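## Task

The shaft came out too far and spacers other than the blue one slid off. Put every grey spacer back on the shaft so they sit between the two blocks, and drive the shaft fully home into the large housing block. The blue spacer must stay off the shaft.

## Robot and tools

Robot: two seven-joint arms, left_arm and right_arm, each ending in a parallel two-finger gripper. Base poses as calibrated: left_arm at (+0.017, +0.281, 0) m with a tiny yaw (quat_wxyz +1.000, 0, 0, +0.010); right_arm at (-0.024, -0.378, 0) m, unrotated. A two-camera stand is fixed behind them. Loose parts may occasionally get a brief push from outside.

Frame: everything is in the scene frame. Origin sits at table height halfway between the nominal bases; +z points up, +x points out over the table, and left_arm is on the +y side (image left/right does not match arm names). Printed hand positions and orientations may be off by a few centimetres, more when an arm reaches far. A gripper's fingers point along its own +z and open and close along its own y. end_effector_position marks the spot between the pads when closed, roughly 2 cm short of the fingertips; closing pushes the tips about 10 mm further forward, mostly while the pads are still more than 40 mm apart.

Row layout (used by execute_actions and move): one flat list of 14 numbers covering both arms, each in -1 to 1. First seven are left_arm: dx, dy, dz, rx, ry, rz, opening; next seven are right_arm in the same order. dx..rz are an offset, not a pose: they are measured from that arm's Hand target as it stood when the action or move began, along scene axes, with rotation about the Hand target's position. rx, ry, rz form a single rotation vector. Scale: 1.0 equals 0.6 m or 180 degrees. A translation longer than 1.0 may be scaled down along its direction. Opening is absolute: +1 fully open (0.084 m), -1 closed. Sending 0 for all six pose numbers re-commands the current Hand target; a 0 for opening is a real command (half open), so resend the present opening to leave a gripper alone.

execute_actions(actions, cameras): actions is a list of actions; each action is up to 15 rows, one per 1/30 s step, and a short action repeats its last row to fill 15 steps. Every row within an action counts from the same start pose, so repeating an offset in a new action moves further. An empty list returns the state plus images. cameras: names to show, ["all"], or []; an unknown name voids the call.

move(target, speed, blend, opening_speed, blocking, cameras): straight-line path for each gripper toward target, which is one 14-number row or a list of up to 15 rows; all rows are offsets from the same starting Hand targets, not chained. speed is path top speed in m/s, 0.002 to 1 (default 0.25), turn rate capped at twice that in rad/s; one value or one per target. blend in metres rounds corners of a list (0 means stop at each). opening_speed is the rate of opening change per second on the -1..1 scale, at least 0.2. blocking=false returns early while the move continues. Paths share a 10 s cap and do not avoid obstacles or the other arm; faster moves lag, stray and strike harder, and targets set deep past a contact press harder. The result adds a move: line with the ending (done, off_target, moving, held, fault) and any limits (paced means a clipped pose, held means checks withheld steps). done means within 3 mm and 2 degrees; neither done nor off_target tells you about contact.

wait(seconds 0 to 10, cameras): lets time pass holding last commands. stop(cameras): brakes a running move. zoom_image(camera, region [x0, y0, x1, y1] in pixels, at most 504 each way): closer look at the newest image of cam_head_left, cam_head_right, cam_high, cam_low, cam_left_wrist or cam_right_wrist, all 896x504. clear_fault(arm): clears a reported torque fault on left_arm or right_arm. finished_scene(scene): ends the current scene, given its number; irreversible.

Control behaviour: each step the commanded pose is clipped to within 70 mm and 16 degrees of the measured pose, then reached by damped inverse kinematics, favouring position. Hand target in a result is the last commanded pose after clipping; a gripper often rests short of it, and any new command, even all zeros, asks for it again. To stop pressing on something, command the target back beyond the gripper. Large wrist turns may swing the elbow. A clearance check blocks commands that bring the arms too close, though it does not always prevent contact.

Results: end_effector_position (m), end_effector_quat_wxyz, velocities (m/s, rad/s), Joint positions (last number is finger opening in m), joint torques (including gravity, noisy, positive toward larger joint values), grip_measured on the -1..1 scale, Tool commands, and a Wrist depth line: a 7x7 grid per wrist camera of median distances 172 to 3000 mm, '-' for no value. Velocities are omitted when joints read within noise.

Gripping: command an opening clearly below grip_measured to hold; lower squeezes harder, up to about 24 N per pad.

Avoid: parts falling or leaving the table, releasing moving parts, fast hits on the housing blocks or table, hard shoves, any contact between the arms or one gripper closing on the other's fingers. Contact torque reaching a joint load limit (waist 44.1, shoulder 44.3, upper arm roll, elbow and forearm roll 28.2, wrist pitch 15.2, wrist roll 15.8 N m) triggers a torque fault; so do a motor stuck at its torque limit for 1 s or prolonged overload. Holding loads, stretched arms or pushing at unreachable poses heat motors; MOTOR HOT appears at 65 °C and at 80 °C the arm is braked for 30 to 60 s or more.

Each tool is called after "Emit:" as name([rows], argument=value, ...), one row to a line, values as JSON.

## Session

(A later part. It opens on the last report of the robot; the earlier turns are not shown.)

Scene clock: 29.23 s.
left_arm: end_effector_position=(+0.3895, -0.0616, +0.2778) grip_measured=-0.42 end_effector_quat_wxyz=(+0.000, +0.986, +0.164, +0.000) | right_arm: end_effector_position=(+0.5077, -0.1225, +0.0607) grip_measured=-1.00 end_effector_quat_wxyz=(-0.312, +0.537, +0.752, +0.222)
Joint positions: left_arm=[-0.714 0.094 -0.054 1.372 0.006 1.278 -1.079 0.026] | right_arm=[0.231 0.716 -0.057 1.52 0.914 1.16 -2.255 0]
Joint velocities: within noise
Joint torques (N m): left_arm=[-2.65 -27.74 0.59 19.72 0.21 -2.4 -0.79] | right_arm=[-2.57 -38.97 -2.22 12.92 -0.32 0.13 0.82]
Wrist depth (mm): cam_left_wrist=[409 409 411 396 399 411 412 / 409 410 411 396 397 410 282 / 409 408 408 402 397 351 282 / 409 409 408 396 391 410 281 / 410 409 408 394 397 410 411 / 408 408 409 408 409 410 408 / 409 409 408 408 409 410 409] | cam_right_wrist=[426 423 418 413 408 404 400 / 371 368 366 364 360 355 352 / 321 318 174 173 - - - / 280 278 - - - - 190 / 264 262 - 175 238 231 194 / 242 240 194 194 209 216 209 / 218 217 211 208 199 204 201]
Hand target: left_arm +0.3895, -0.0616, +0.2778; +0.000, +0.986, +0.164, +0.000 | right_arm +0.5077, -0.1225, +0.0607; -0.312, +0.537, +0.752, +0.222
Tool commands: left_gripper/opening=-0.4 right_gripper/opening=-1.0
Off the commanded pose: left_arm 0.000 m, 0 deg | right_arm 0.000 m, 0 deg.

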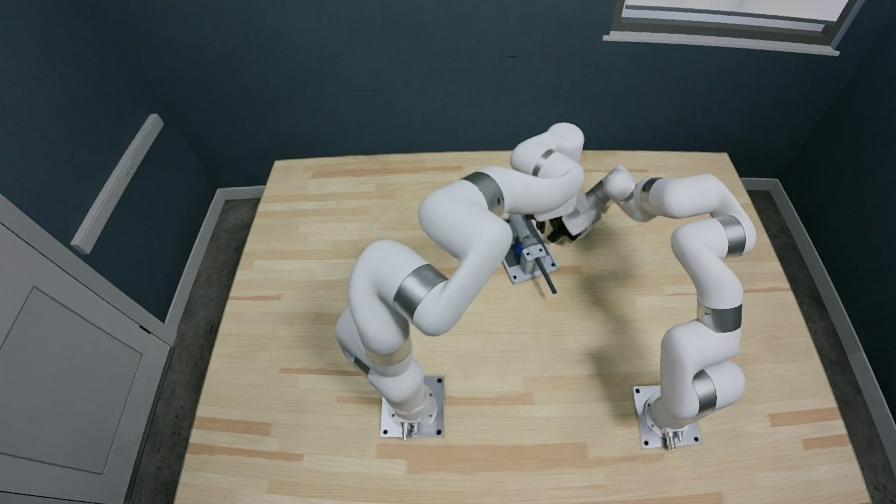

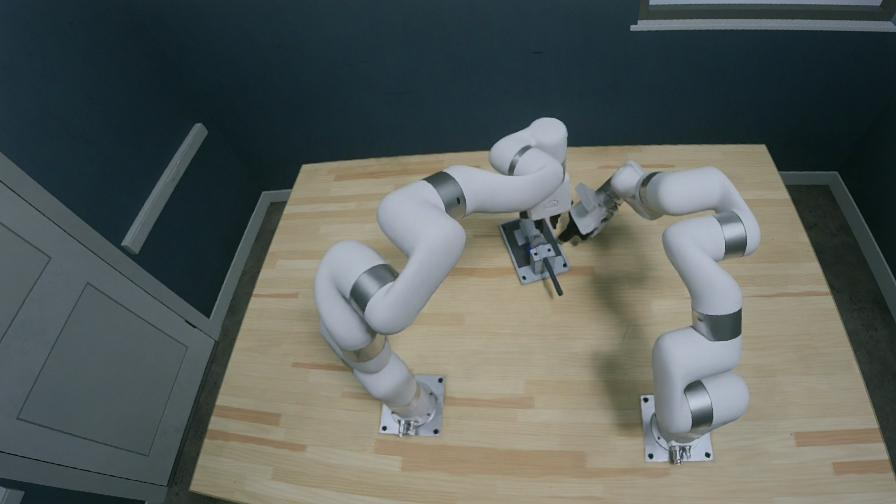

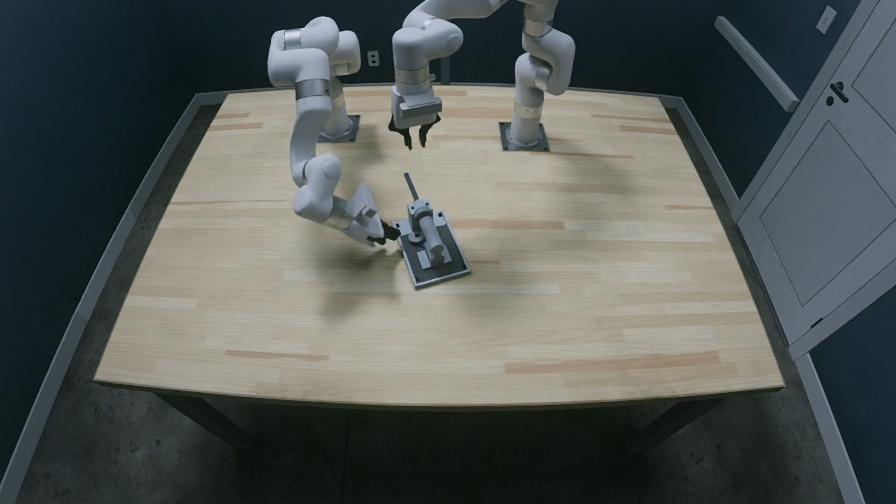

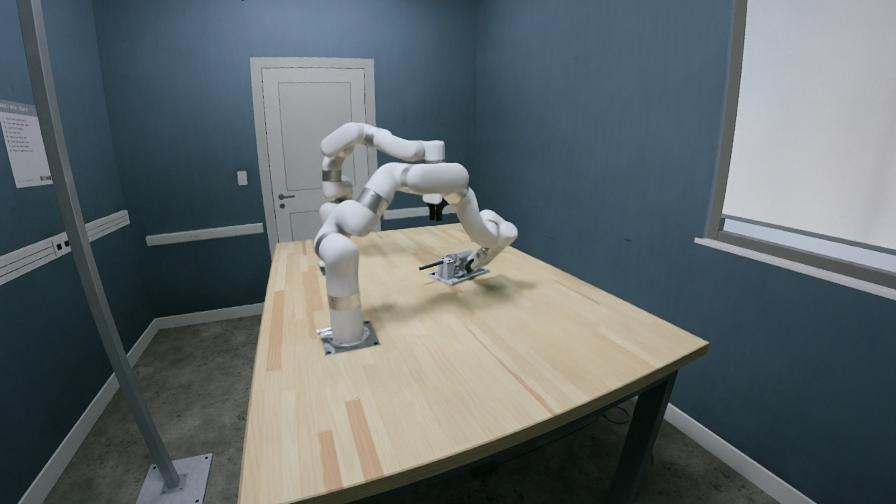

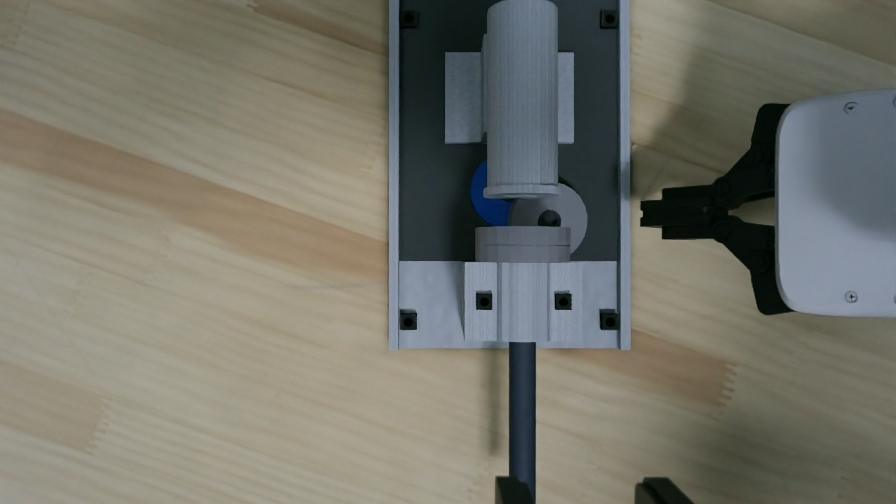

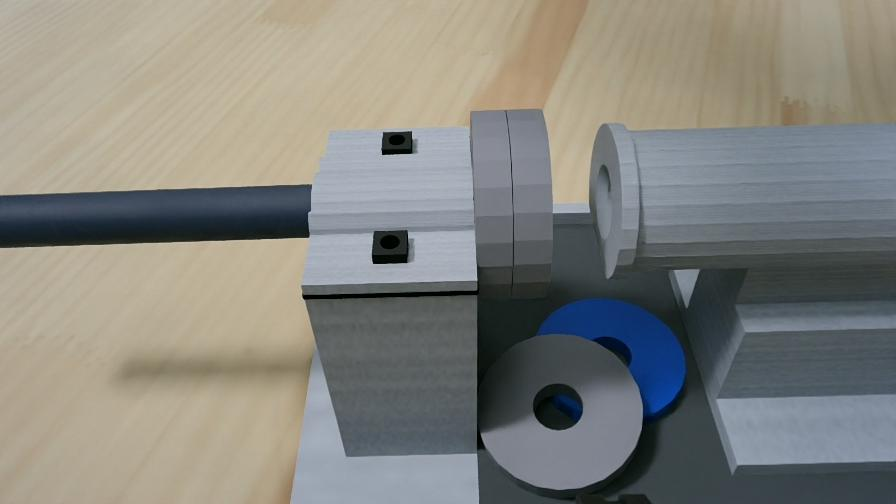

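Emit:
move(target=[0,0,0,0,0,0,-0.4,0.0073,0.0565,0.0063,0,0,0,-0.443], speed=0.12, cameras=["cam_left_wrist","cam_right_wrist"])

Emit:
zoom_image(camera="cam_left_wrist", region=[440, 100, 692, 352])

Emit:
zoom_image(camera="cam_right_wrist", region=[400, 250, 704, 504])

Scene clock: 36.33 s.
left_arm: end_effector_position=(+0.3895, -0.0616, +0.2778) grip_measured=-0.42 end_effector_quat_wxyz=(+0.000, +0.986, +0.164, +0.000) | right_arm: end_effector_position=(+0.5121, -0.0886, +0.0644) grip_measured=-0.46 end_effector_quat_wxyz=(-0.312, +0.537, +0.752, +0.222)
Joint positions: left_arm=[-0.714 0.094 -0.054 1.372 0.006 1.278 -1.079 0.026] | right_arm=[0.272 0.741 -0.039 1.571 0.921 1.138 -2.199 0.024]
Joint torques (N m): left_arm=[-2.78 -27.7 0.46 19.71 0.23 -2.31 -0.79] | right_arm=[2.87 -32.92 1.29 13.26 0.65 -0.85 0.53]
Wrist depth (mm): cam_left_wrist=[410 411 410 396 398 411 411 / 410 409 410 396 397 307 259 / 410 410 411 402 386 306 258 / 410 407 409 395 341 306 260 / 409 409 409 395 397 410 411 / 409 409 408 408 409 409 409 / 407 410 409 408 409 408 410] | cam_right_wrist=[433 430 424 419 414 412 407 / 378 375 372 367 364 349 357 / 326 323 331 318 316 312 310 / 294 - 177 - - - - / - - - - - - - / 247 - - 221 218 175 174 / 223 216 - 195 197 194 186]
Hand target: left_arm +0.3895, -0.0616, +0.2778; +0.000, +0.986, +0.164, +0.000 | right_arm +0.5121, -0.0886, +0.0644; -0.312, +0.537, +0.752, +0.222
Off the commanded pose: left_arm 0.000 m, 0 deg | right_arm 0.000 m, 0 deg.
move: done
Images, in order (width x height): cam_left_wrist 896x504, cam_right_wrist 896x504.

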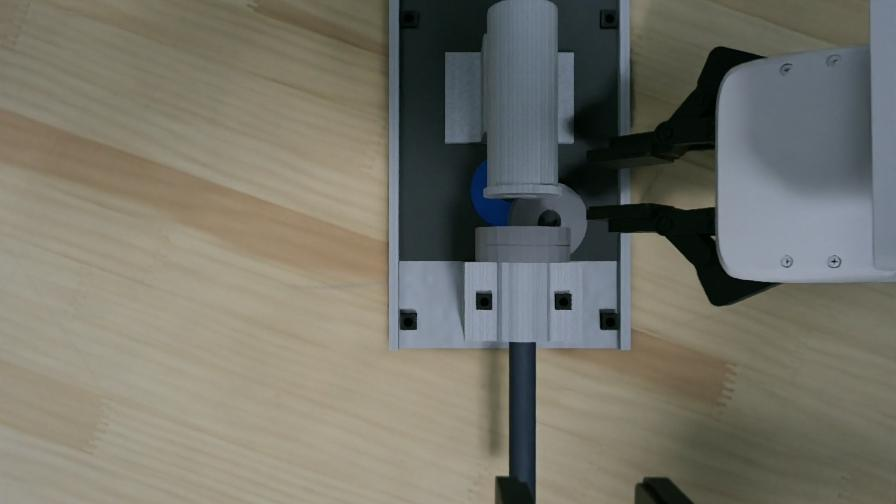

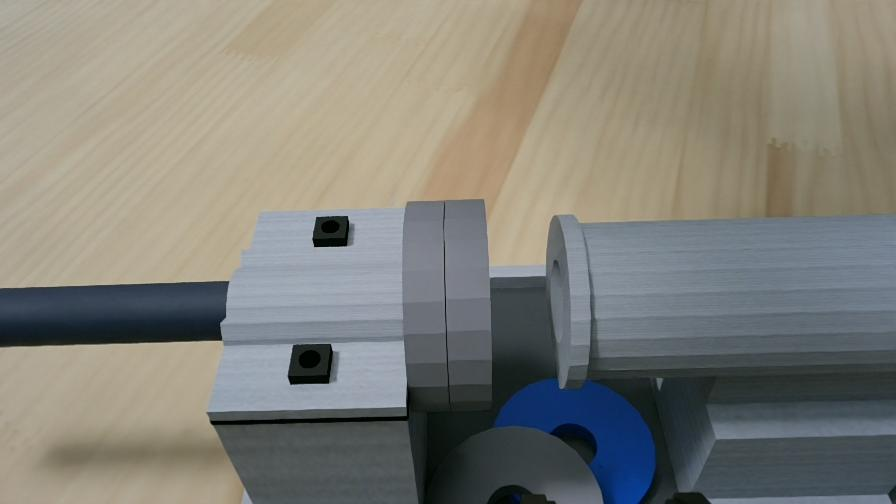

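Scaled by 2.000 from the camera's 896x504 image, which has a finer 1280x720 frame.

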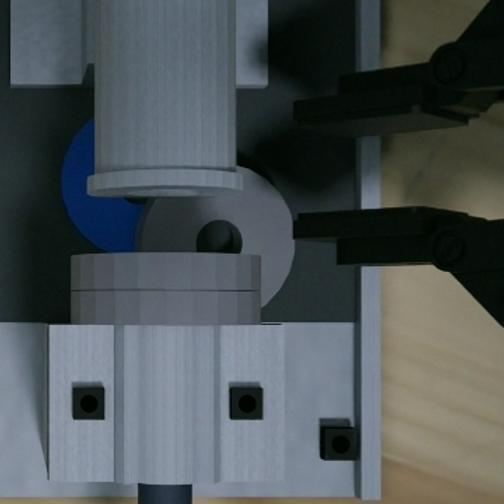

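Scaled by 1.658 from the camera's 896x504 image, which has a finer 1280x720 frame.

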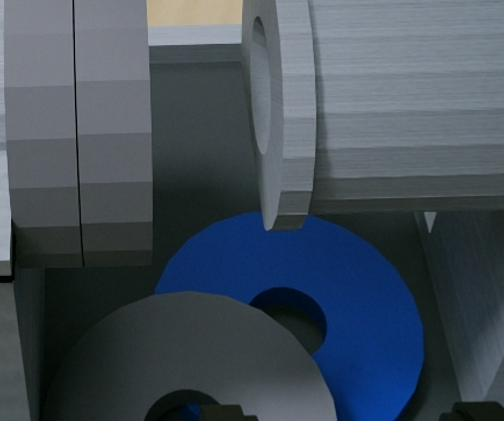

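Emit:
move(target=[0,0,0,0,0,0,-0.4,-0.0132,0.031,-0.033,0,0,0,-0.443], speed=0.06, cameras=["cam_left_wrist","cam_right_wrist"])

Emit:
zoom_image(camera="cam_left_wrist", region=[440, 100, 692, 352])

Emit:
zoom_image(camera="cam_right_wrist", region=[450, 350, 604, 504])

Scene clock: 37.67 s.
left_arm: end_effector_position=(+0.3895, -0.0616, +0.2778) grip_measured=-0.42 end_effector_quat_wxyz=(+0.000, +0.986, +0.164, +0.000) | right_arm: end_effector_position=(+0.5041, -0.0700, +0.0447) grip_measured=-0.46 end_effector_quat_wxyz=(-0.312, +0.537, +0.752, +0.222)
Joint positions: left_arm=[-0.714 0.094 -0.054 1.372 0.006 1.278 -1.079 0.026] | right_arm=[0.298 0.77 -0.022 1.559 0.945 1.086 -2.212 0.024]
Joint torques (N m): left_arm=[-2.62 -27.6 0.61 19.63 0.12 -2.32 -0.71] | right_arm=[2.93 -33.16 1.42 11 1.86 -0.77 -0.41]
Wrist depth (mm): cam_left_wrist=[408 410 411 396 397 412 412 / 411 410 411 397 397 297 260 / 409 410 409 401 360 296 258 / 409 409 409 395 334 297 260 / 409 410 410 395 397 410 411 / 408 408 408 410 409 408 410 / 409 408 408 409 409 409 410] | cam_right_wrist=[392 389 383 379 375 371 368 / 341 327 335 331 329 326 323 / 294 301 299 288 284 282 281 / 267 - - - - - - / - - - - - - - / - - - - 191 - - / - - - 181 186 185 -]
Hand target: left_arm +0.3895, -0.0616, +0.2778; +0.000, +0.986, +0.164, +0.000 | right_arm +0.5041, -0.0700, +0.0446; -0.312, +0.537, +0.752, +0.222
Off the commanded pose: left_arm 0.000 m, 0 deg | right_arm 0.000 m, 0 deg.
move: done
Images, in order (width x height): cam_left_wrist 896x504, cam_right_wrist 896x504.

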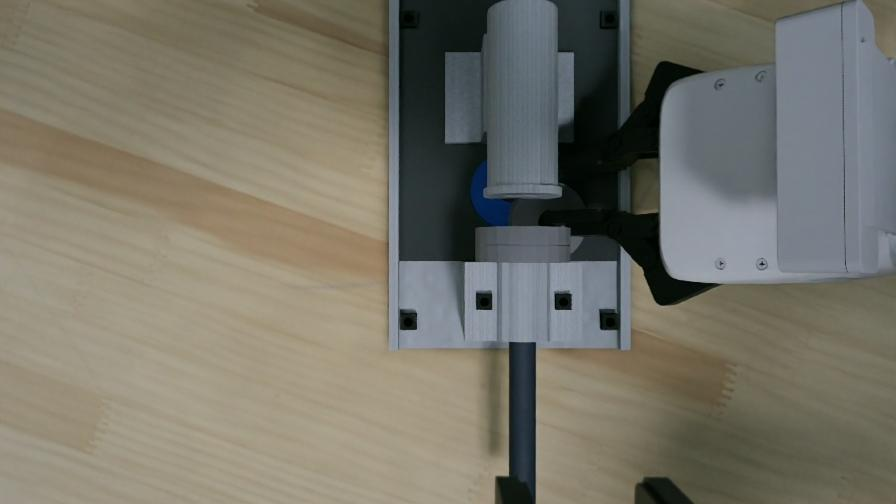

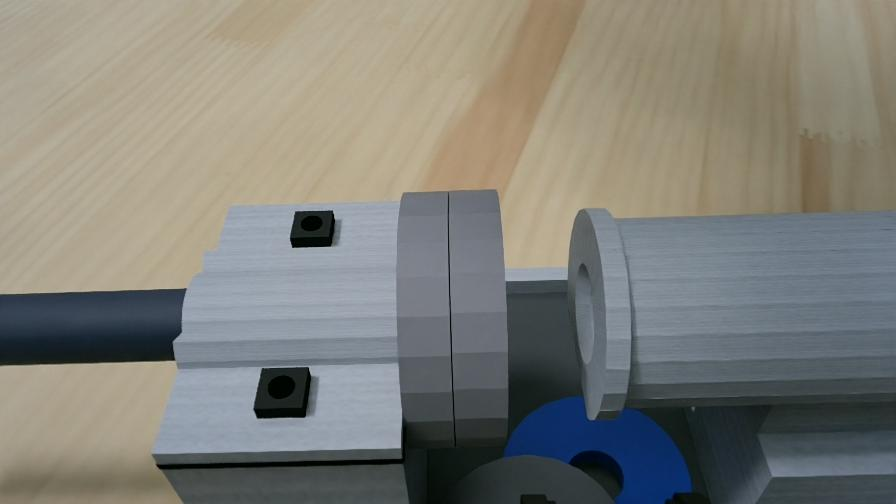

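Scaled by 2.000 from the camera's 896x504 image, which has a finer 1280x720 frame.

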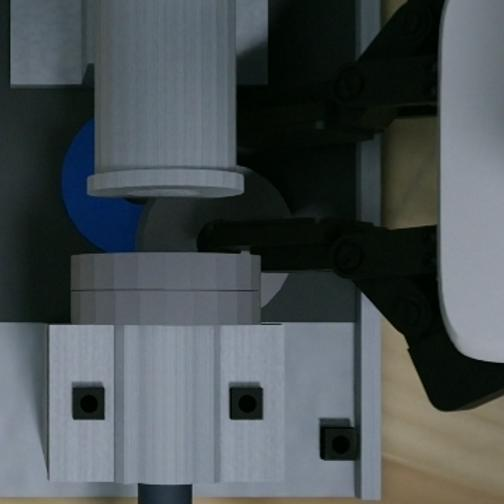

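Scaled by 3.273 from the camera's 896x504 image, which has a finer 1280x720 frame.

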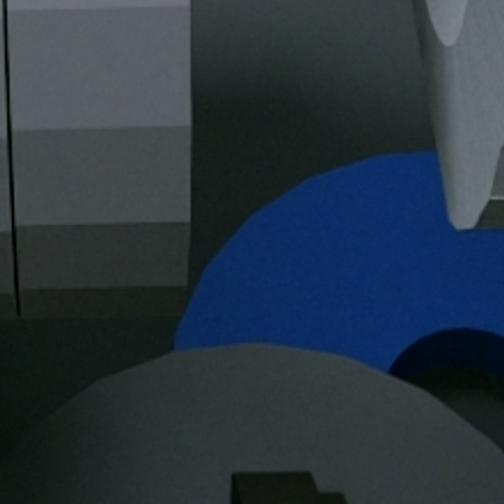

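Emit:
move([
  [0,0,0,0,0,0,-0.4,-0.00305,0.0089,-0.00943,0,0,0,-0.443],
  [0,0,0,0,0,0,-0.4,-0.00458,0.01338,-0.01414,0,0,0,-0.443],
], speed=0.03, cameras=["cam_left_wrist"])

Emit:
zoom_image(camera="cam_left_wrist", region=[490, 150, 616, 276])

Scene clock: 38.87 s.
left_arm: end_effector_position=(+0.3895, -0.0616, +0.2778) grip_measured=-0.42 end_effector_quat_wxyz=(+0.000, +0.986, +0.164, +0.000) | right_arm: end_effector_position=(+0.5140, -0.0635, +0.0717) grip_measured=-0.46 end_effector_quat_wxyz=(-0.296, +0.530, +0.757, +0.242)
Joint positions: left_arm=[-0.714 0.094 -0.054 1.372 0.006 1.278 -1.079 0.026] | right_arm=[0.302 0.725 -0.019 1.559 0.95 1.074 -2.214 0.024]
Joint torques (N m): left_arm=[-2.56 -27.59 0.5 19.59 0.24 -2.32 -0.78] | right_arm=[2.76 -47.17 3.32 14.3 2.15 0.24 -0.09]
Wrist depth (mm): cam_left_wrist=[411 411 409 397 398 301 246 / 409 410 411 396 317 275 238 / 409 408 410 402 330 275 239 / 408 409 408 395 392 292 249 / 408 408 409 396 398 409 409 / 408 409 410 408 408 409 410 / 408 407 409 409 410 409 409] | cam_right_wrist=[416 420 423 427 431 435 438 / 367 370 371 374 378 367 383 / 317 319 322 324 327 328 330 / 289 290 292 294 296 297 299 / 264 - - - 278 280 281 / - - - - - - - / - - - - - - -]
Hand target: left_arm +0.3895, -0.0616, +0.2778; +0.000, +0.986, +0.164, +0.000 | right_arm +0.5140, -0.0635, +0.0717; -0.296, +0.530, +0.757, +0.242 (not the last commanded pose)
Tool commands: left_gripper/opening=-0.4 right_gripper/opening=-0.443
Off the commanded pose: left_arm 0.000 m, 0 deg | right_arm 0.038 m, 3 deg.
TORQUE FAULT: the external load on joint 2 (shoulder) of the right arm reached its load limit, and that arm stopped. The contact can be on any part of that arm beyond that joint, not only on its tool. A torque fault puts only its own arm into a fault stop. That arm's remaining commands of this call were not run. The hold on joint 2 (shoulder) of that arm was moved back by the arm itself, up to 3 degrees, as the stop began. That arm is still stopped at the end of this call. While its stop runs, that arm, its gripper or tool too, takes no new command.
CLEAR FAULT: the right arm stays stopped (state 4) until you call clear_fault(arm="right_arm").
End effector pose when the fault began: right_arm: position (+0.5036, -0.0659, +0.0418), quat_wxyz (-0.311, +0.537, +0.752, +0.223)
Joint positions when the fault began: right_arm=[0.303 0.776 -0.019 1.56 0.95 1.075 -2.214 0.024]
move: fault (right_arm); path passed 1 of 2 targets
Images, in order (width x height): cam_left_wrist 896x504.

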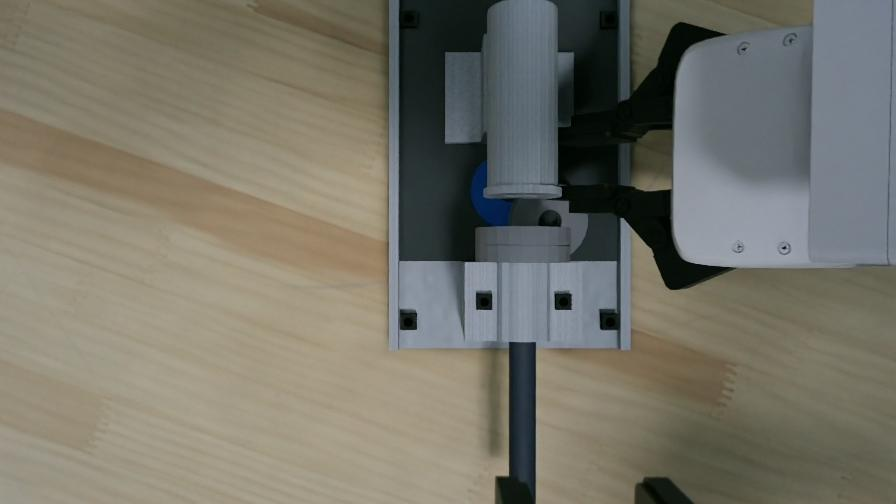

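Scaled by 4.000 from the camera's 896x504 image, which has a finer 1280x720 frame.

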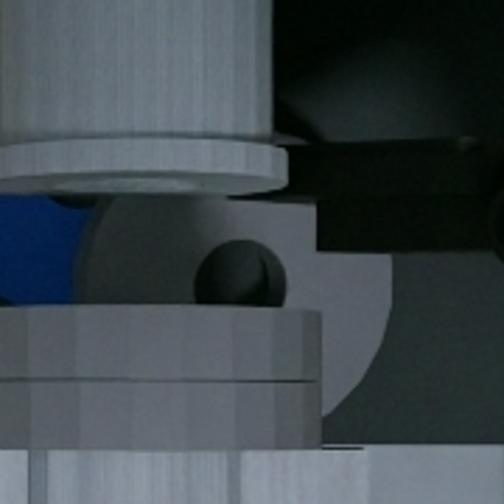

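Emit:
clear_fault(arm="right_arm")

Emit:
move(target=[0,0,0,0,0,0,-0.4,-0.0018,-0.0407,-0.0120,-0.0048,0.0165,0.0012,-0.35], speed=0.06)

Scene clock: 41.53 s.
left_arm: end_effector_position=(+0.3895, -0.0616, +0.2778) grip_measured=-0.42 end_effector_quat_wxyz=(+0.000, +0.986, +0.164, +0.000) | right_arm: end_effector_position=(+0.5140, -0.0635, +0.0717) grip_measured=-0.46 end_effector_quat_wxyz=(-0.296, +0.530, +0.757, +0.242)
Joint positions: left_arm=[-0.714 0.094 -0.054 1.372 0.006 1.278 -1.079 0.026] | right_arm=[0.302 0.725 -0.019 1.559 0.95 1.074 -2.214 0.024]
Joint torques (N m): left_arm=[-2.63 -27.67 0.42 19.62 0.18 -2.37 -0.74] | right_arm=[2.62 -47.15 3.33 14.46 2.1 0.27 -0.05]
Wrist depth (mm): cam_left_wrist=[410 409 410 397 398 301 246 / 411 410 409 397 318 275 239 / 409 410 410 401 329 275 239 / 409 409 410 396 392 292 249 / 409 408 409 396 397 409 411 / 408 408 408 408 410 409 409 / 407 408 409 409 408 408 409] | cam_right_wrist=[417 420 424 427 432 435 439 / 366 369 372 375 379 368 384 / 318 320 322 325 327 328 331 / 288 290 292 294 296 298 299 / 264 - - - 278 279 281 / - - - - - - - / - - - - - - -]
Hand target: left_arm +0.3895, -0.0616, +0.2778; +0.000, +0.986, +0.164, +0.000 | right_arm +0.5140, -0.0635, +0.0717; -0.296, +0.530, +0.757, +0.242 (not the last commanded pose)
Tool commands: left_gripper/opening=-0.4 right_gripper/opening=-0.443
Off the commanded pose: left_arm 0.000 m, 0 deg | right_arm 0.038 m, 3 deg.
TORQUE FAULT, CONTINUED: the right arm's stop, for the torque fault of joint 2 (shoulder) that an earlier result reported, is over. The call counts as one of the actions that you can send in this scene. The hold on joint 2 (shoulder) of that arm was moved back by the arm itself, up to 3 degrees, as the stop began. That arm's target is now where it stood when the stop ended, not its last command. That arm's gripper keeps its grip as last carried out, and that arm accepts commands again: back off and push less far.
CLEAR FAULT: your call cleared the right arm's torque fault. If a joint's load stays at its limit, that arm stops again at once.

Scene clock: 42.40 s.
left_arm: end_effector_position=(+0.3895, -0.0616, +0.2778) grip_measured=-0.42 end_effector_quat_wxyz=(+0.000, +0.986, +0.164, +0.000) | right_arm: end_effector_position=(+0.5129, -0.0879, +0.0645) grip_measured=-0.37 end_effector_quat_wxyz=(-0.312, +0.537, +0.752, +0.222)
Joint positions: left_arm=[-0.714 0.094 -0.054 1.372 0.006 1.278 -1.079 0.026] | right_arm=[0.272 0.746 -0.039 1.579 0.918 1.142 -2.196 0.028]
Joint torques (N m): left_arm=[-2.66 -27.57 0.5 19.68 0.26 -2.28 -0.69] | right_arm=[-2.44 -33.12 -1.63 13.14 -0.1 0.19 0.78]
Wrist depth (mm): cam_left_wrist=[411 410 412 397 397 411 412 / 410 411 411 396 395 306 258 / 410 409 409 402 385 305 258 / 408 410 409 395 340 309 260 / 409 408 408 394 398 410 410 / 409 408 408 408 410 410 410 / 409 409 408 409 409 409 408] | cam_right_wrist=[435 430 424 420 415 411 406 / 379 375 371 368 365 350 357 / 327 323 331 319 315 313 310 / 295 - 177 - - - - / - - - - - - - / 247 - - - 219 175 174 / 223 217 - 195 197 193 185]
Hand target: left_arm +0.3895, -0.0616, +0.2778; +0.000, +0.986, +0.164, +0.000 | right_arm +0.5129, -0.0880, +0.0645; -0.312, +0.537, +0.752, +0.222
Off the commanded pose: left_arm 0.000 m, 0 deg | right_arm 0.000 m, 0 deg.
move: done

Emit:
move(target=[0,0,0,0,0,0,-0.4,-0.00992,0.029,-0.03063,0,0,0,-0.35], speed=0.06, cameras=["cam_left_wrist"])

Emit:
zoom_image(camera="cam_left_wrist", region=[500, 150, 626, 276])

Scene clock: 43.40 s.
left_arm: end_effector_position=(+0.3895, -0.0616, +0.2778) grip_measured=-0.42 end_effector_quat_wxyz=(+0.000, +0.986, +0.164, +0.000) | right_arm: end_effector_position=(+0.5069, -0.0706, +0.0461) grip_measured=-0.37 end_effector_quat_wxyz=(-0.312, +0.537, +0.752, +0.222)
Joint positions: left_arm=[-0.714 0.094 -0.054 1.372 0.006 1.278 -1.079 0.026] | right_arm=[0.295 0.776 -0.023 1.574 0.939 1.095 -2.205 0.028]
Joint torques (N m): left_arm=[-2.74 -27.52 0.6 19.64 0.2 -2.34 -0.76] | right_arm=[2.88 -33.43 1.33 13.15 1.69 -0.94 -0.53]
Wrist depth (mm): cam_left_wrist=[408 411 410 396 398 411 412 / 410 410 410 396 337 297 259 / 409 411 409 401 343 296 258 / 409 409 410 395 337 297 267 / 408 408 408 395 398 409 409 / 407 409 408 409 409 409 410 / 407 408 409 409 410 410 409] | cam_right_wrist=[396 391 387 383 377 375 370 / 344 330 338 335 332 328 325 / 297 304 301 290 286 284 283 / 269 - - - - - - / - - - - - - - / - - - - 193 - - / - - - 191 187 183 -]
Hand target: left_arm +0.3895, -0.0616, +0.2778; +0.000, +0.986, +0.164, +0.000 | right_arm +0.5069, -0.0706, +0.0461; -0.312, +0.537, +0.752, +0.222
Off the commanded pose: left_arm 0.000 m, 0 deg | right_arm 0.000 m, 0 deg.
move: done
Images, in order (width x height): cam_left_wrist 896x504.

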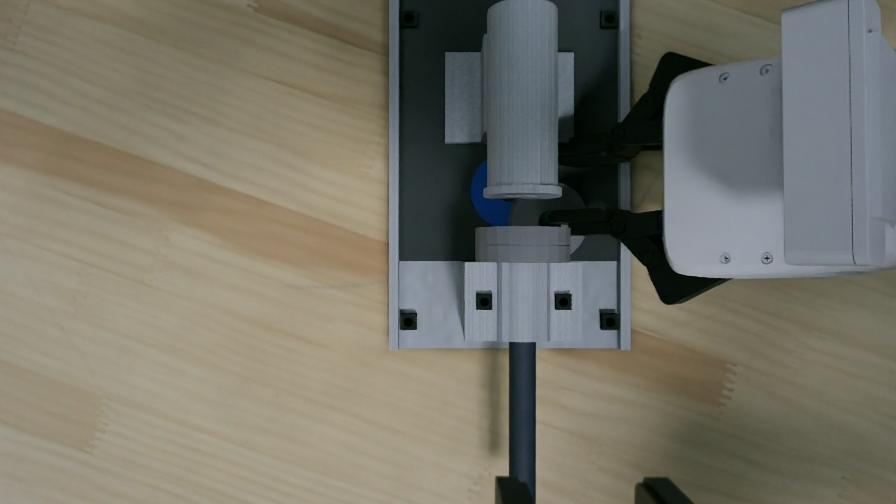

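Scaled by 4.000 from the camera's 896x504 image, which has a finer 1280x720 frame.

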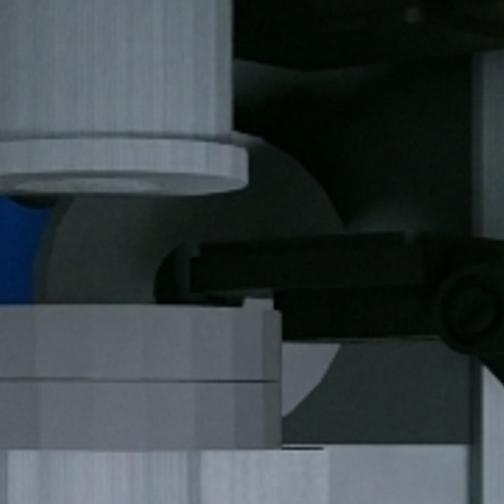

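Emit:
move(target=[0,0,0,0,0,0,-0.4,-0.00305,0.0089,-0.00943,0,0,0,-0.35], speed=0.03)

Emit:
move(target=[0,0,0,0,0,0,-0.4,-0.00076,0.0022,-0.00236,0,0,0,-0.35], speed=0.02)

Scene clock: 44.43 s.
left_arm: end_effector_position=(+0.3895, -0.0616, +0.2778) grip_measured=-0.42 end_effector_quat_wxyz=(+0.000, +0.986, +0.164, +0.000) | right_arm: end_effector_position=(+0.5059, -0.0652, +0.0420) grip_measured=-0.36 end_effector_quat_wxyz=(-0.311, +0.537, +0.752, +0.223)
Joint positions: left_arm=[-0.714 0.094 -0.054 1.372 0.006 1.278 -1.079 0.026] | right_arm=[0.302 0.784 -0.019 1.575 0.946 1.081 -2.208 0.028]
Joint torques (N m): left_arm=[-2.68 -27.74 0.59 19.61 0.24 -2.31 -0.79] | right_arm=[24.88 11.07 14.53 -5.2 0.01 -3.56 -1.4]
Wrist depth (mm): cam_left_wrist=[411 410 410 396 398 411 412 / 409 409 410 397 334 296 257 / 409 410 409 402 354 294 256 / 408 409 409 395 326 296 266 / 407 409 409 395 398 411 409 / 408 408 408 408 409 409 410 / 408 408 408 408 409 408 409] | cam_right_wrist=[388 384 380 378 374 372 368 / 339 325 333 330 328 326 323 / 292 291 297 286 284 282 280 / 264 - - - - - - / - - - - - - - / - - - - - - - / - - - - 185 180 -]
Hand target: left_arm +0.3895, -0.0616, +0.2778; +0.000, +0.986, +0.164, +0.000 | right_arm +0.5051, -0.0652, +0.0405; -0.312, +0.537, +0.752, +0.222
Off the commanded pose: left_arm 0.000 m, 0 deg | right_arm 0.002 m, 0 deg.
move: done

Scene clock: 44.93 s.
left_arm: end_effector_position=(+0.3895, -0.0616, +0.2778) grip_measured=-0.42 end_effector_quat_wxyz=(+0.000, +0.986, +0.164, +0.000) | right_arm: end_effector_position=(+0.5163, -0.0629, +0.0721) grip_measured=-0.37 end_effector_quat_wxyz=(-0.297, +0.529, +0.757, +0.241)
Joint positions: left_arm=[-0.714 0.094 -0.054 1.372 0.006 1.278 -1.079 0.026] | right_arm=[0.302 0.734 -0.02 1.574 0.945 1.081 -2.208 0.028]
Joint torques (N m): left_arm=[-2.58 -27.69 0.52 19.7 0.25 -2.31 -0.77] | right_arm=[2.97 -47.62 3.41 14.29 2.05 0.26 0.1]
Wrist depth (mm): cam_left_wrist=[411 411 410 396 398 291 240 / 411 408 410 396 318 275 238 / 410 409 410 402 330 275 240 / 410 409 409 395 392 293 251 / 408 408 408 395 398 409 412 / 407 409 409 409 408 412 409 / 408 407 410 409 408 408 410] | cam_right_wrist=[417 422 424 428 431 436 439 / 367 371 372 375 378 368 384 / 318 320 323 325 327 329 331 / 289 291 292 294 295 298 299 / 265 - - - 278 280 281 / - - - - - - - / - - - - - - -]
Hand target: left_arm +0.3895, -0.0616, +0.2778; +0.000, +0.986, +0.164, +0.000 | right_arm +0.5163, -0.0629, +0.0721; -0.297, +0.529, +0.757, +0.241 (not the last commanded pose)
Tool commands: left_gripper/opening=-0.4 right_gripper/opening=-0.35
Off the commanded pose: left_arm 0.000 m, 0 deg.
TORQUE FAULT: the external load on joint 2 (shoulder) of the right arm reached its load limit, and that arm stopped. The contact can be on any part of that arm beyond that joint, not only on its tool. A torque fault puts only its own arm into a fault stop. That arm ran no command of this call. The hold on joint 2 (shoulder) of that arm was moved back by the arm itself, up to 3 degrees, as the stop began. That arm is still stopped at the end of this call. While its stop runs, that arm, its gripper or tool too, takes no new command.
CLEAR FAULT: the right arm stays stopped (state 4) until you call clear_fault(arm="right_arm").
End effector pose when the fault began: right_arm: position (+0.5059, -0.0652, +0.0420), quat_wxyz (-0.311, +0.537, +0.752, +0.223)
Joint positions when the fault began: right_arm=[0.302 0.784 -0.019 1.575 0.946 1.081 -2.208 0.028]
move: fault (right_arm)

Emit:
clear_fault(arm="right_arm")

Emit:
move(target=[0,0,0,0,0,0,-0.4,-0.0072,-0.0372,0.0048,-0.0045,0.0155,0.0012,-0.35], speed=0.06)

Scene clock: 45.93 s.
left_arm: end_effector_position=(+0.3895, -0.0616, +0.2778) grip_measured=-0.42 end_effector_quat_wxyz=(+0.000, +0.986, +0.164, +0.000) | right_arm: end_effector_position=(+0.5163, -0.0629, +0.0721) grip_measured=-0.37 end_effector_quat_wxyz=(-0.297, +0.529, +0.757, +0.241)
Joint positions: left_arm=[-0.714 0.094 -0.054 1.372 0.006 1.278 -1.079 0.026] | right_arm=[0.302 0.734 -0.02 1.574 0.945 1.081 -2.208 0.028]
Joint torques (N m): left_arm=[-2.59 -27.69 0.56 19.65 0.3 -2.33 -0.74] | right_arm=[2.96 -47.6 3.42 14.21 2.14 0.1 -0.08]
Wrist depth (mm): cam_left_wrist=[411 410 410 396 398 292 240 / 410 411 410 397 318 275 238 / 408 409 410 401 330 276 239 / 408 411 409 394 392 294 250 / 409 409 409 396 397 409 410 / 408 408 409 410 409 409 410 / 408 408 408 409 408 409 408] | cam_right_wrist=[418 421 423 428 432 436 438 / 367 370 373 375 379 368 383 / 319 320 323 325 326 328 331 / 289 291 292 295 296 298 299 / 265 - - - 278 280 281 / - - - - - - - / - - - - - - -]
Hand target: left_arm +0.3895, -0.0616, +0.2778; +0.000, +0.986, +0.164, +0.000 | right_arm +0.5163, -0.0629, +0.0721; -0.297, +0.529, +0.757, +0.241 (not the last commanded pose)
Tool commands: left_gripper/opening=-0.4 right_gripper/opening=-0.35
Off the commanded pose: left_arm 0.000 m, 0 deg.
TORQUE FAULT, CONTINUED: the right arm's stop, for the torque fault of joint 2 (shoulder) that an earlier result reported, is over. The call counts as one of the actions that you can send in this scene. The hold on joint 2 (shoulder) of that arm was moved back by the arm itself, up to 3 degrees, as the stop began. That arm's target is now where it stood when the stop ended, not its last command. That arm's gripper keeps its grip as last carried out, and that arm accepts commands again: back off and push less far.
CLEAR FAULT: your call cleared the right arm's torque fault. If a joint's load stays at its limit, that arm stops again at once.

Scene clock: 46.80 s.
left_arm: end_effector_position=(+0.3895, -0.0616, +0.2778) grip_measured=-0.42 end_effector_quat_wxyz=(+0.000, +0.986, +0.164, +0.000) | right_arm: end_effector_position=(+0.5119, -0.0852, +0.0749) grip_measured=-0.37 end_effector_quat_wxyz=(-0.312, +0.536, +0.753, +0.222)
Joint positions: left_arm=[-0.714 0.094 -0.054 1.372 0.006 1.278 -1.079 0.026] | right_arm=[0.276 0.725 -0.039 1.575 0.913 1.149 -2.183 0.028]
Joint torques (N m): left_arm=[-2.61 -27.67 0.48 19.58 0.3 -2.33 -0.77] | right_arm=[-2.95 -39.83 -1.72 13.2 -0.24 -0.04 0.64]
Wrist depth (mm): cam_left_wrist=[410 410 410 397 399 410 259 / 411 409 410 396 396 296 249 / 408 410 409 401 334 296 249 / 409 409 410 396 330 300 251 / 408 409 409 395 399 408 410 / 407 409 408 408 409 409 409 / 408 407 408 410 409 409 411] | cam_right_wrist=[454 450 446 441 436 433 427 / 397 394 390 386 382 367 375 / 342 339 337 334 331 329 325 / 309 316 186 311 309 307 304 / 289 - - - - - - / 252 - - - 225 - 182 / 234 - - 205 214 186 181]
Hand target: left_arm +0.3895, -0.0616, +0.2778; +0.000, +0.986, +0.164, +0.000 | right_arm +0.5119, -0.0852, +0.0749; -0.312, +0.536, +0.753, +0.222
Off the commanded pose: left_arm 0.000 m, 0 deg | right_arm 0.000 m, 0 deg.
move: done

Emit:
move(target=[0,0,0,0,0,0,-0.4,-0.0133,0.0393,-0.0415,0,0,0,-0.35], speed=0.05, cameras=["cam_left_wrist"])

Emit:
zoom_image(camera="cam_left_wrist", region=[500, 150, 626, 276])

Scene clock: 48.07 s.
left_arm: end_effector_position=(+0.3895, -0.0616, +0.2778) grip_measured=-0.42 end_effector_quat_wxyz=(+0.000, +0.986, +0.164, +0.000) | right_arm: end_effector_position=(+0.5039, -0.0617, +0.0500) grip_measured=-0.37 end_effector_quat_wxyz=(-0.312, +0.536, +0.753, +0.222)
Joint positions: left_arm=[-0.714 0.094 -0.054 1.372 0.006 1.278 -1.079 0.026] | right_arm=[0.308 0.767 -0.018 1.569 0.941 1.086 -2.195 0.028]
Joint torques (N m): left_arm=[-2.64 -27.67 0.47 19.66 0.23 -2.34 -0.72] | right_arm=[2.59 -33.21 1.05 13.04 1.96 -0.72 -0.44]
Wrist depth (mm): cam_left_wrist=[409 411 410 396 398 410 410 / 410 411 410 397 325 287 250 / 409 409 410 402 343 287 249 / 408 410 411 396 326 287 258 / 409 409 409 397 325 408 410 / 408 409 409 409 410 410 409 / 408 408 407 408 410 408 411] | cam_right_wrist=[402 399 394 390 386 382 378 / 351 336 345 341 338 336 332 / 303 300 297 295 293 291 288 / 274 280 278 276 273 271 269 / 257 - - - - - - / - - - - - - - / - - - - 187 - -]
Hand target: left_arm +0.3895, -0.0616, +0.2778; +0.000, +0.986, +0.164, +0.000 | right_arm +0.5040, -0.0617, +0.0500; -0.312, +0.536, +0.753, +0.222
Off the commanded pose: left_arm 0.000 m, 0 deg | right_arm 0.000 m, 0 deg.
move: done
Images, in order (width x height): cam_left_wrist 896x504.

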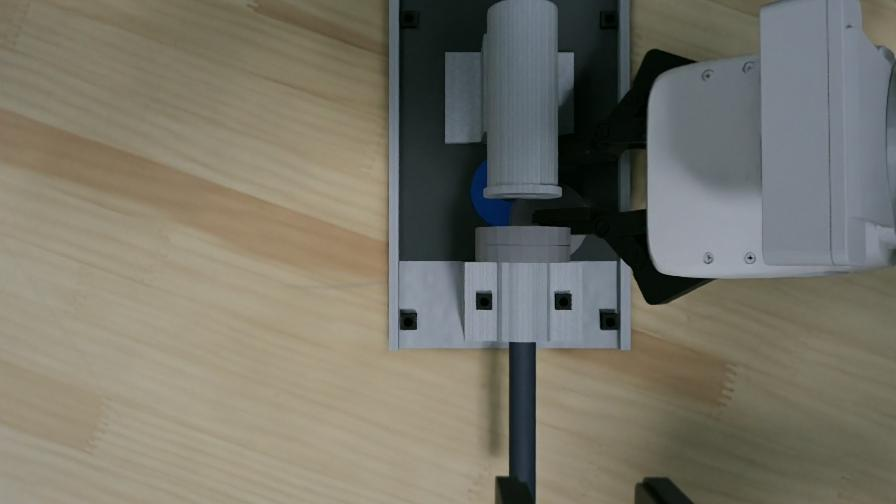

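Scaled by 4.000 from the camera's 896x504 image, which has a finer 1280x720 frame.

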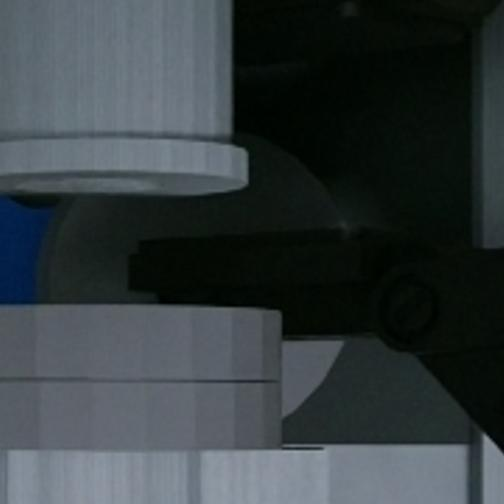

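Emit:
move(target=[0,0,0,0,0,0,-0.4,0,0,-0.01,0,0,0,-0.35], speed=0.02)

Emit:
move(target=[0,0,0,0,0,0,-0.4,0,0,-0.0015,0,0,0,-0.35], speed=0.02)

Scene clock: 48.97 s.
left_arm: end_effector_position=(+0.3895, -0.0616, +0.2778) grip_measured=-0.42 end_effector_quat_wxyz=(+0.000, +0.986, +0.164, +0.000) | right_arm: end_effector_position=(+0.5040, -0.0616, +0.0443) grip_measured=-0.37 end_effector_quat_wxyz=(-0.312, +0.536, +0.753, +0.222)
Joint positions: left_arm=[-0.714 0.094 -0.054 1.372 0.006 1.278 -1.079 0.026] | right_arm=[0.307 0.778 -0.016 1.572 0.945 1.08 -2.202 0.028]
Joint torques (N m): left_arm=[-2.65 -27.73 0.42 19.59 0.36 -2.31 -0.7] | right_arm=[-0.23 -21.96 0.89 9.79 0.8 -1.98 -1]
Wrist depth (mm): cam_left_wrist=[410 410 410 397 397 412 413 / 408 410 409 395 328 290 254 / 408 409 410 402 346 289 253 / 409 410 409 396 326 293 262 / 409 409 409 396 326 410 410 / 409 408 409 409 409 409 410 / 408 408 406 408 408 410 409] | cam_right_wrist=[391 388 384 379 375 372 368 / 341 327 336 332 330 327 324 / 294 292 289 287 285 283 281 / 266 - - - 267 265 263 / - - - - - - - / - - - - - - - / - - - - 182 181 -]
Hand target: left_arm +0.3895, -0.0616, +0.2778; +0.000, +0.986, +0.164, +0.000 | right_arm +0.5040, -0.0617, +0.0440; -0.312, +0.536, +0.753, +0.222
Off the commanded pose: left_arm 0.000 m, 0 deg | right_arm 0.000 m, 0 deg.
move: done

Scene clock: 49.67 s.
left_arm: end_effector_position=(+0.3895, -0.0616, +0.2778) grip_measured=-0.42 end_effector_quat_wxyz=(+0.000, +0.986, +0.164, +0.000) | right_arm: end_effector_position=(+0.5039, -0.0617, +0.0429) grip_measured=-0.37 end_effector_quat_wxyz=(-0.312, +0.536, +0.753, +0.222)
Joint positions: left_arm=[-0.714 0.094 -0.054 1.372 0.006 1.278 -1.079 0.026] | right_arm=[0.307 0.781 -0.016 1.572 0.945 1.078 -2.204 0.028]
Joint torques (N m): left_arm=[-2.63 -27.66 0.62 19.59 0.26 -2.33 -0.77] | right_arm=[-2.52 -39.76 1.58 13.12 1.23 0 -0.52]
Wrist depth (mm): cam_left_wrist=[410 409 411 397 398 411 412 / 410 410 409 397 331 292 255 / 409 410 409 402 351 291 253 / 410 409 409 395 325 293 263 / 408 409 409 395 325 409 410 / 408 408 409 410 410 409 411 / 409 408 408 408 410 410 409] | cam_right_wrist=[387 383 379 375 371 367 363 / 338 324 331 328 325 322 319 / 291 288 286 284 282 279 277 / 264 - - - 264 262 - / - - - - - - - / - - - - - - - / - - - - 180 179 -]
Hand target: left_arm +0.3895, -0.0616, +0.2778; +0.000, +0.986, +0.164, +0.000 | right_arm +0.5040, -0.0617, +0.0431; -0.312, +0.536, +0.753, +0.222
Off the commanded pose: left_arm 0.000 m, 0 deg | right_arm 0.000 m, 0 deg.
move: done

Emit:
move(target=[0,0,0,0,0,0,-0.4,0,0,-0.0015,0,0,0,-0.35], speed=0.02)

Emit:
move(target=[0,0,0,0,0,0,-0.4,0,0,-0.0012,0,0,0,-0.35], speed=0.02)

Scene clock: 50.53 s.
left_arm: end_effector_position=(+0.3895, -0.0616, +0.2778) grip_measured=-0.42 end_effector_quat_wxyz=(+0.000, +0.986, +0.164, +0.000) | right_arm: end_effector_position=(+0.5040, -0.0617, +0.0422) grip_measured=-0.37 end_effector_quat_wxyz=(-0.312, +0.536, +0.753, +0.222)
Joint positions: left_arm=[-0.714 0.094 -0.054 1.372 0.006 1.278 -1.079 0.026] | right_arm=[0.307 0.782 -0.016 1.572 0.946 1.078 -2.205 0.028]
Joint torques (N m): left_arm=[-2.74 -27.56 0.54 19.62 0.2 -2.35 -0.72] | right_arm=[-2.63 -33.29 1.25 13.11 1.71 -0.78 -0.35]
Wrist depth (mm): cam_left_wrist=[409 410 411 397 399 411 412 / 408 411 410 397 330 293 255 / 409 409 410 402 351 291 254 / 409 409 410 397 326 293 263 / 408 409 409 395 325 410 409 / 408 409 410 409 410 409 408 / 409 408 408 408 408 409 410] | cam_right_wrist=[386 383 378 374 370 366 363 / 338 323 330 327 325 322 319 / 290 288 285 284 281 279 276 / 263 - - - 263 261 - / - - - - - - - / - - - - - - - / - - - - 179 178 -]
Hand target: left_arm +0.3895, -0.0616, +0.2778; +0.000, +0.986, +0.164, +0.000 | right_arm +0.5040, -0.0617, +0.0422; -0.312, +0.536, +0.753, +0.222
Off the commanded pose: left_arm 0.000 m, 0 deg | right_arm 0.000 m, 0 deg.
move: done

Scene clock: 51.23 s.
left_arm: end_effector_position=(+0.3895, -0.0616, +0.2778) grip_measured=-0.42 end_effector_quat_wxyz=(+0.000, +0.986, +0.164, +0.000) | right_arm: end_effector_position=(+0.5040, -0.0617, +0.0415) grip_measured=-0.37 end_effector_quat_wxyz=(-0.312, +0.536, +0.753, +0.222)
Joint positions: left_arm=[-0.714 0.094 -0.054 1.372 0.006 1.278 -1.079 0.026] | right_arm=[0.307 0.784 -0.016 1.573 0.946 1.077 -2.206 0.028]
Joint torques (N m): left_arm=[-2.81 -27.6 0.58 19.58 0.26 -2.36 -0.72] | right_arm=[-2.5 -33.39 1.09 13.07 1.93 -0.85 -0.42]
Wrist depth (mm): cam_left_wrist=[411 410 410 397 398 412 412 / 410 410 411 396 333 293 256 / 410 409 409 402 352 292 254 / 408 409 411 396 325 293 265 / 409 410 410 396 325 411 411 / 410 408 409 408 410 408 410 / 408 409 409 408 409 409 409] | cam_right_wrist=[384 380 376 372 369 365 362 / 335 321 329 326 324 321 318 / 289 287 285 283 280 277 275 / 262 - - - 262 - - / - - - - - - - / - - - - - - - / - - - 181 178 178 -]
Hand target: left_arm +0.3895, -0.0616, +0.2778; +0.000, +0.986, +0.164, +0.000 | right_arm +0.5040, -0.0617, +0.0415; -0.312, +0.536, +0.753, +0.222
Off the commanded pose: left_arm 0.000 m, 0 deg | right_arm 0.000 m, 0 deg.
move: done

Emit:
move(target=[0,0,0,0,0,0,-0.4,0,0,-0.0015,0,0,0,-0.35], speed=0.02)

Emit:
move(target=[0,0,0,0,0,0,-0.4,0,0,-0.0012,0,0,0,-0.35], speed=0.02, cameras=["cam_left_wrist"])

Emit:
zoom_image(camera="cam_left_wrist", region=[500, 150, 626, 276])

Scene clock: 52.17 s.
left_arm: end_effector_position=(+0.3895, -0.0616, +0.2778) grip_measured=-0.42 end_effector_quat_wxyz=(+0.000, +0.986, +0.164, +0.000) | right_arm: end_effector_position=(+0.5040, -0.0617, +0.0406) grip_measured=-0.37 end_effector_quat_wxyz=(-0.312, +0.536, +0.753, +0.222)
Joint positions: left_arm=[-0.714 0.094 -0.054 1.372 0.006 1.278 -1.079 0.026] | right_arm=[0.307 0.785 -0.015 1.573 0.947 1.076 -2.207 0.028]
Joint torques (N m): left_arm=[-2.55 -27.75 0.56 19.54 0.36 -2.35 -0.67] | right_arm=[-2.09 -32.6 1.37 12.63 1.85 -0.8 -0.39]
Wrist depth (mm): cam_left_wrist=[411 409 410 397 399 411 411 / 410 409 410 396 333 294 257 / 409 409 410 402 353 293 255 / 409 410 410 396 326 293 268 / 408 410 408 395 326 410 410 / 409 408 408 408 411 409 410 / 407 407 408 409 409 409 409] | cam_right_wrist=[382 379 375 371 367 363 360 / 334 320 327 324 322 319 316 / 288 286 284 281 279 276 274 / 269 - - - - - - / - - - - - - - / - - - - - - - / - - - 181 178 181 -]
Hand target: left_arm +0.3895, -0.0616, +0.2778; +0.000, +0.986, +0.164, +0.000 | right_arm +0.5040, -0.0617, +0.0406; -0.312, +0.536, +0.753, +0.222
Off the commanded pose: left_arm 0.000 m, 0 deg | right_arm 0.000 m, 0 deg.
move: done

Scene clock: 52.87 s.
left_arm: end_effector_position=(+0.3895, -0.0616, +0.2778) grip_measured=-0.42 end_effector_quat_wxyz=(+0.000, +0.986, +0.164, +0.000) | right_arm: end_effector_position=(+0.5040, -0.0617, +0.0400) grip_measured=-0.37 end_effector_quat_wxyz=(-0.312, +0.536, +0.753, +0.222)
Joint positions: left_arm=[-0.714 0.094 -0.054 1.372 0.006 1.278 -1.079 0.026] | right_arm=[0.307 0.787 -0.015 1.573 0.947 1.075 -2.208 0.028]
Joint torques (N m): left_arm=[-2.61 -27.75 0.46 19.57 0.38 -2.37 -0.71] | right_arm=[-1.27 -27.74 1.69 10.68 1 -1.03 -0.66]
Wrist depth (mm): cam_left_wrist=[410 408 409 397 399 413 411 / 410 410 410 396 332 294 257 / 409 411 411 401 352 293 255 / 410 408 409 395 325 294 269 / 409 408 409 395 326 410 410 / 408 408 408 408 410 411 411 / 408 409 409 408 409 409 410] | cam_right_wrist=[382 378 374 370 367 362 359 / 333 319 327 324 321 318 316 / 286 285 283 280 278 276 274 / 268 - - - - - - / - - - - - - - / - - - - - - - / - - - 180 178 176 -]
Hand target: left_arm +0.3895, -0.0616, +0.2778; +0.000, +0.986, +0.164, +0.000 | right_arm +0.5040, -0.0617, +0.0399; -0.312, +0.536, +0.753, +0.222
Off the commanded pose: left_arm 0.000 m, 0 deg | right_arm 0.000 m, 0 deg.
move: done
Images, in order (width x height): cam_left_wrist 896x504.

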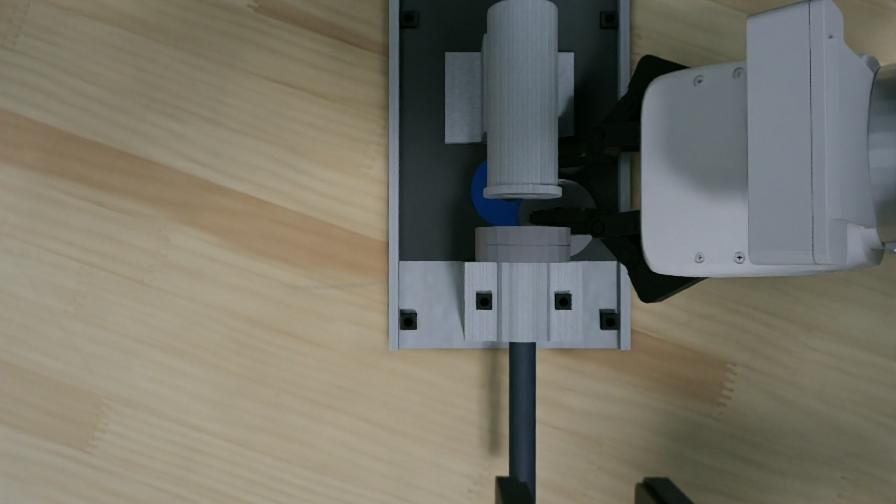

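Scaled by 4.000 from the camera's 896x504 image, which has a finer 1280x720 frame.

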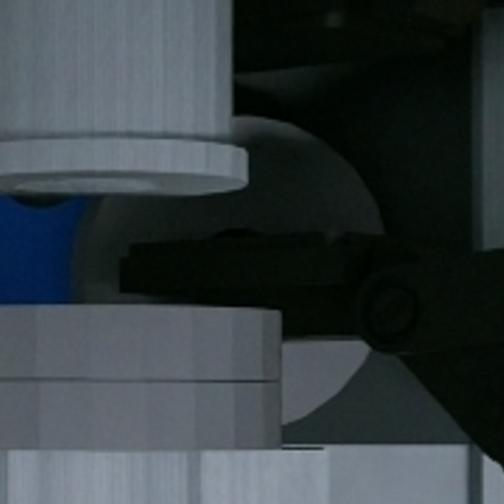

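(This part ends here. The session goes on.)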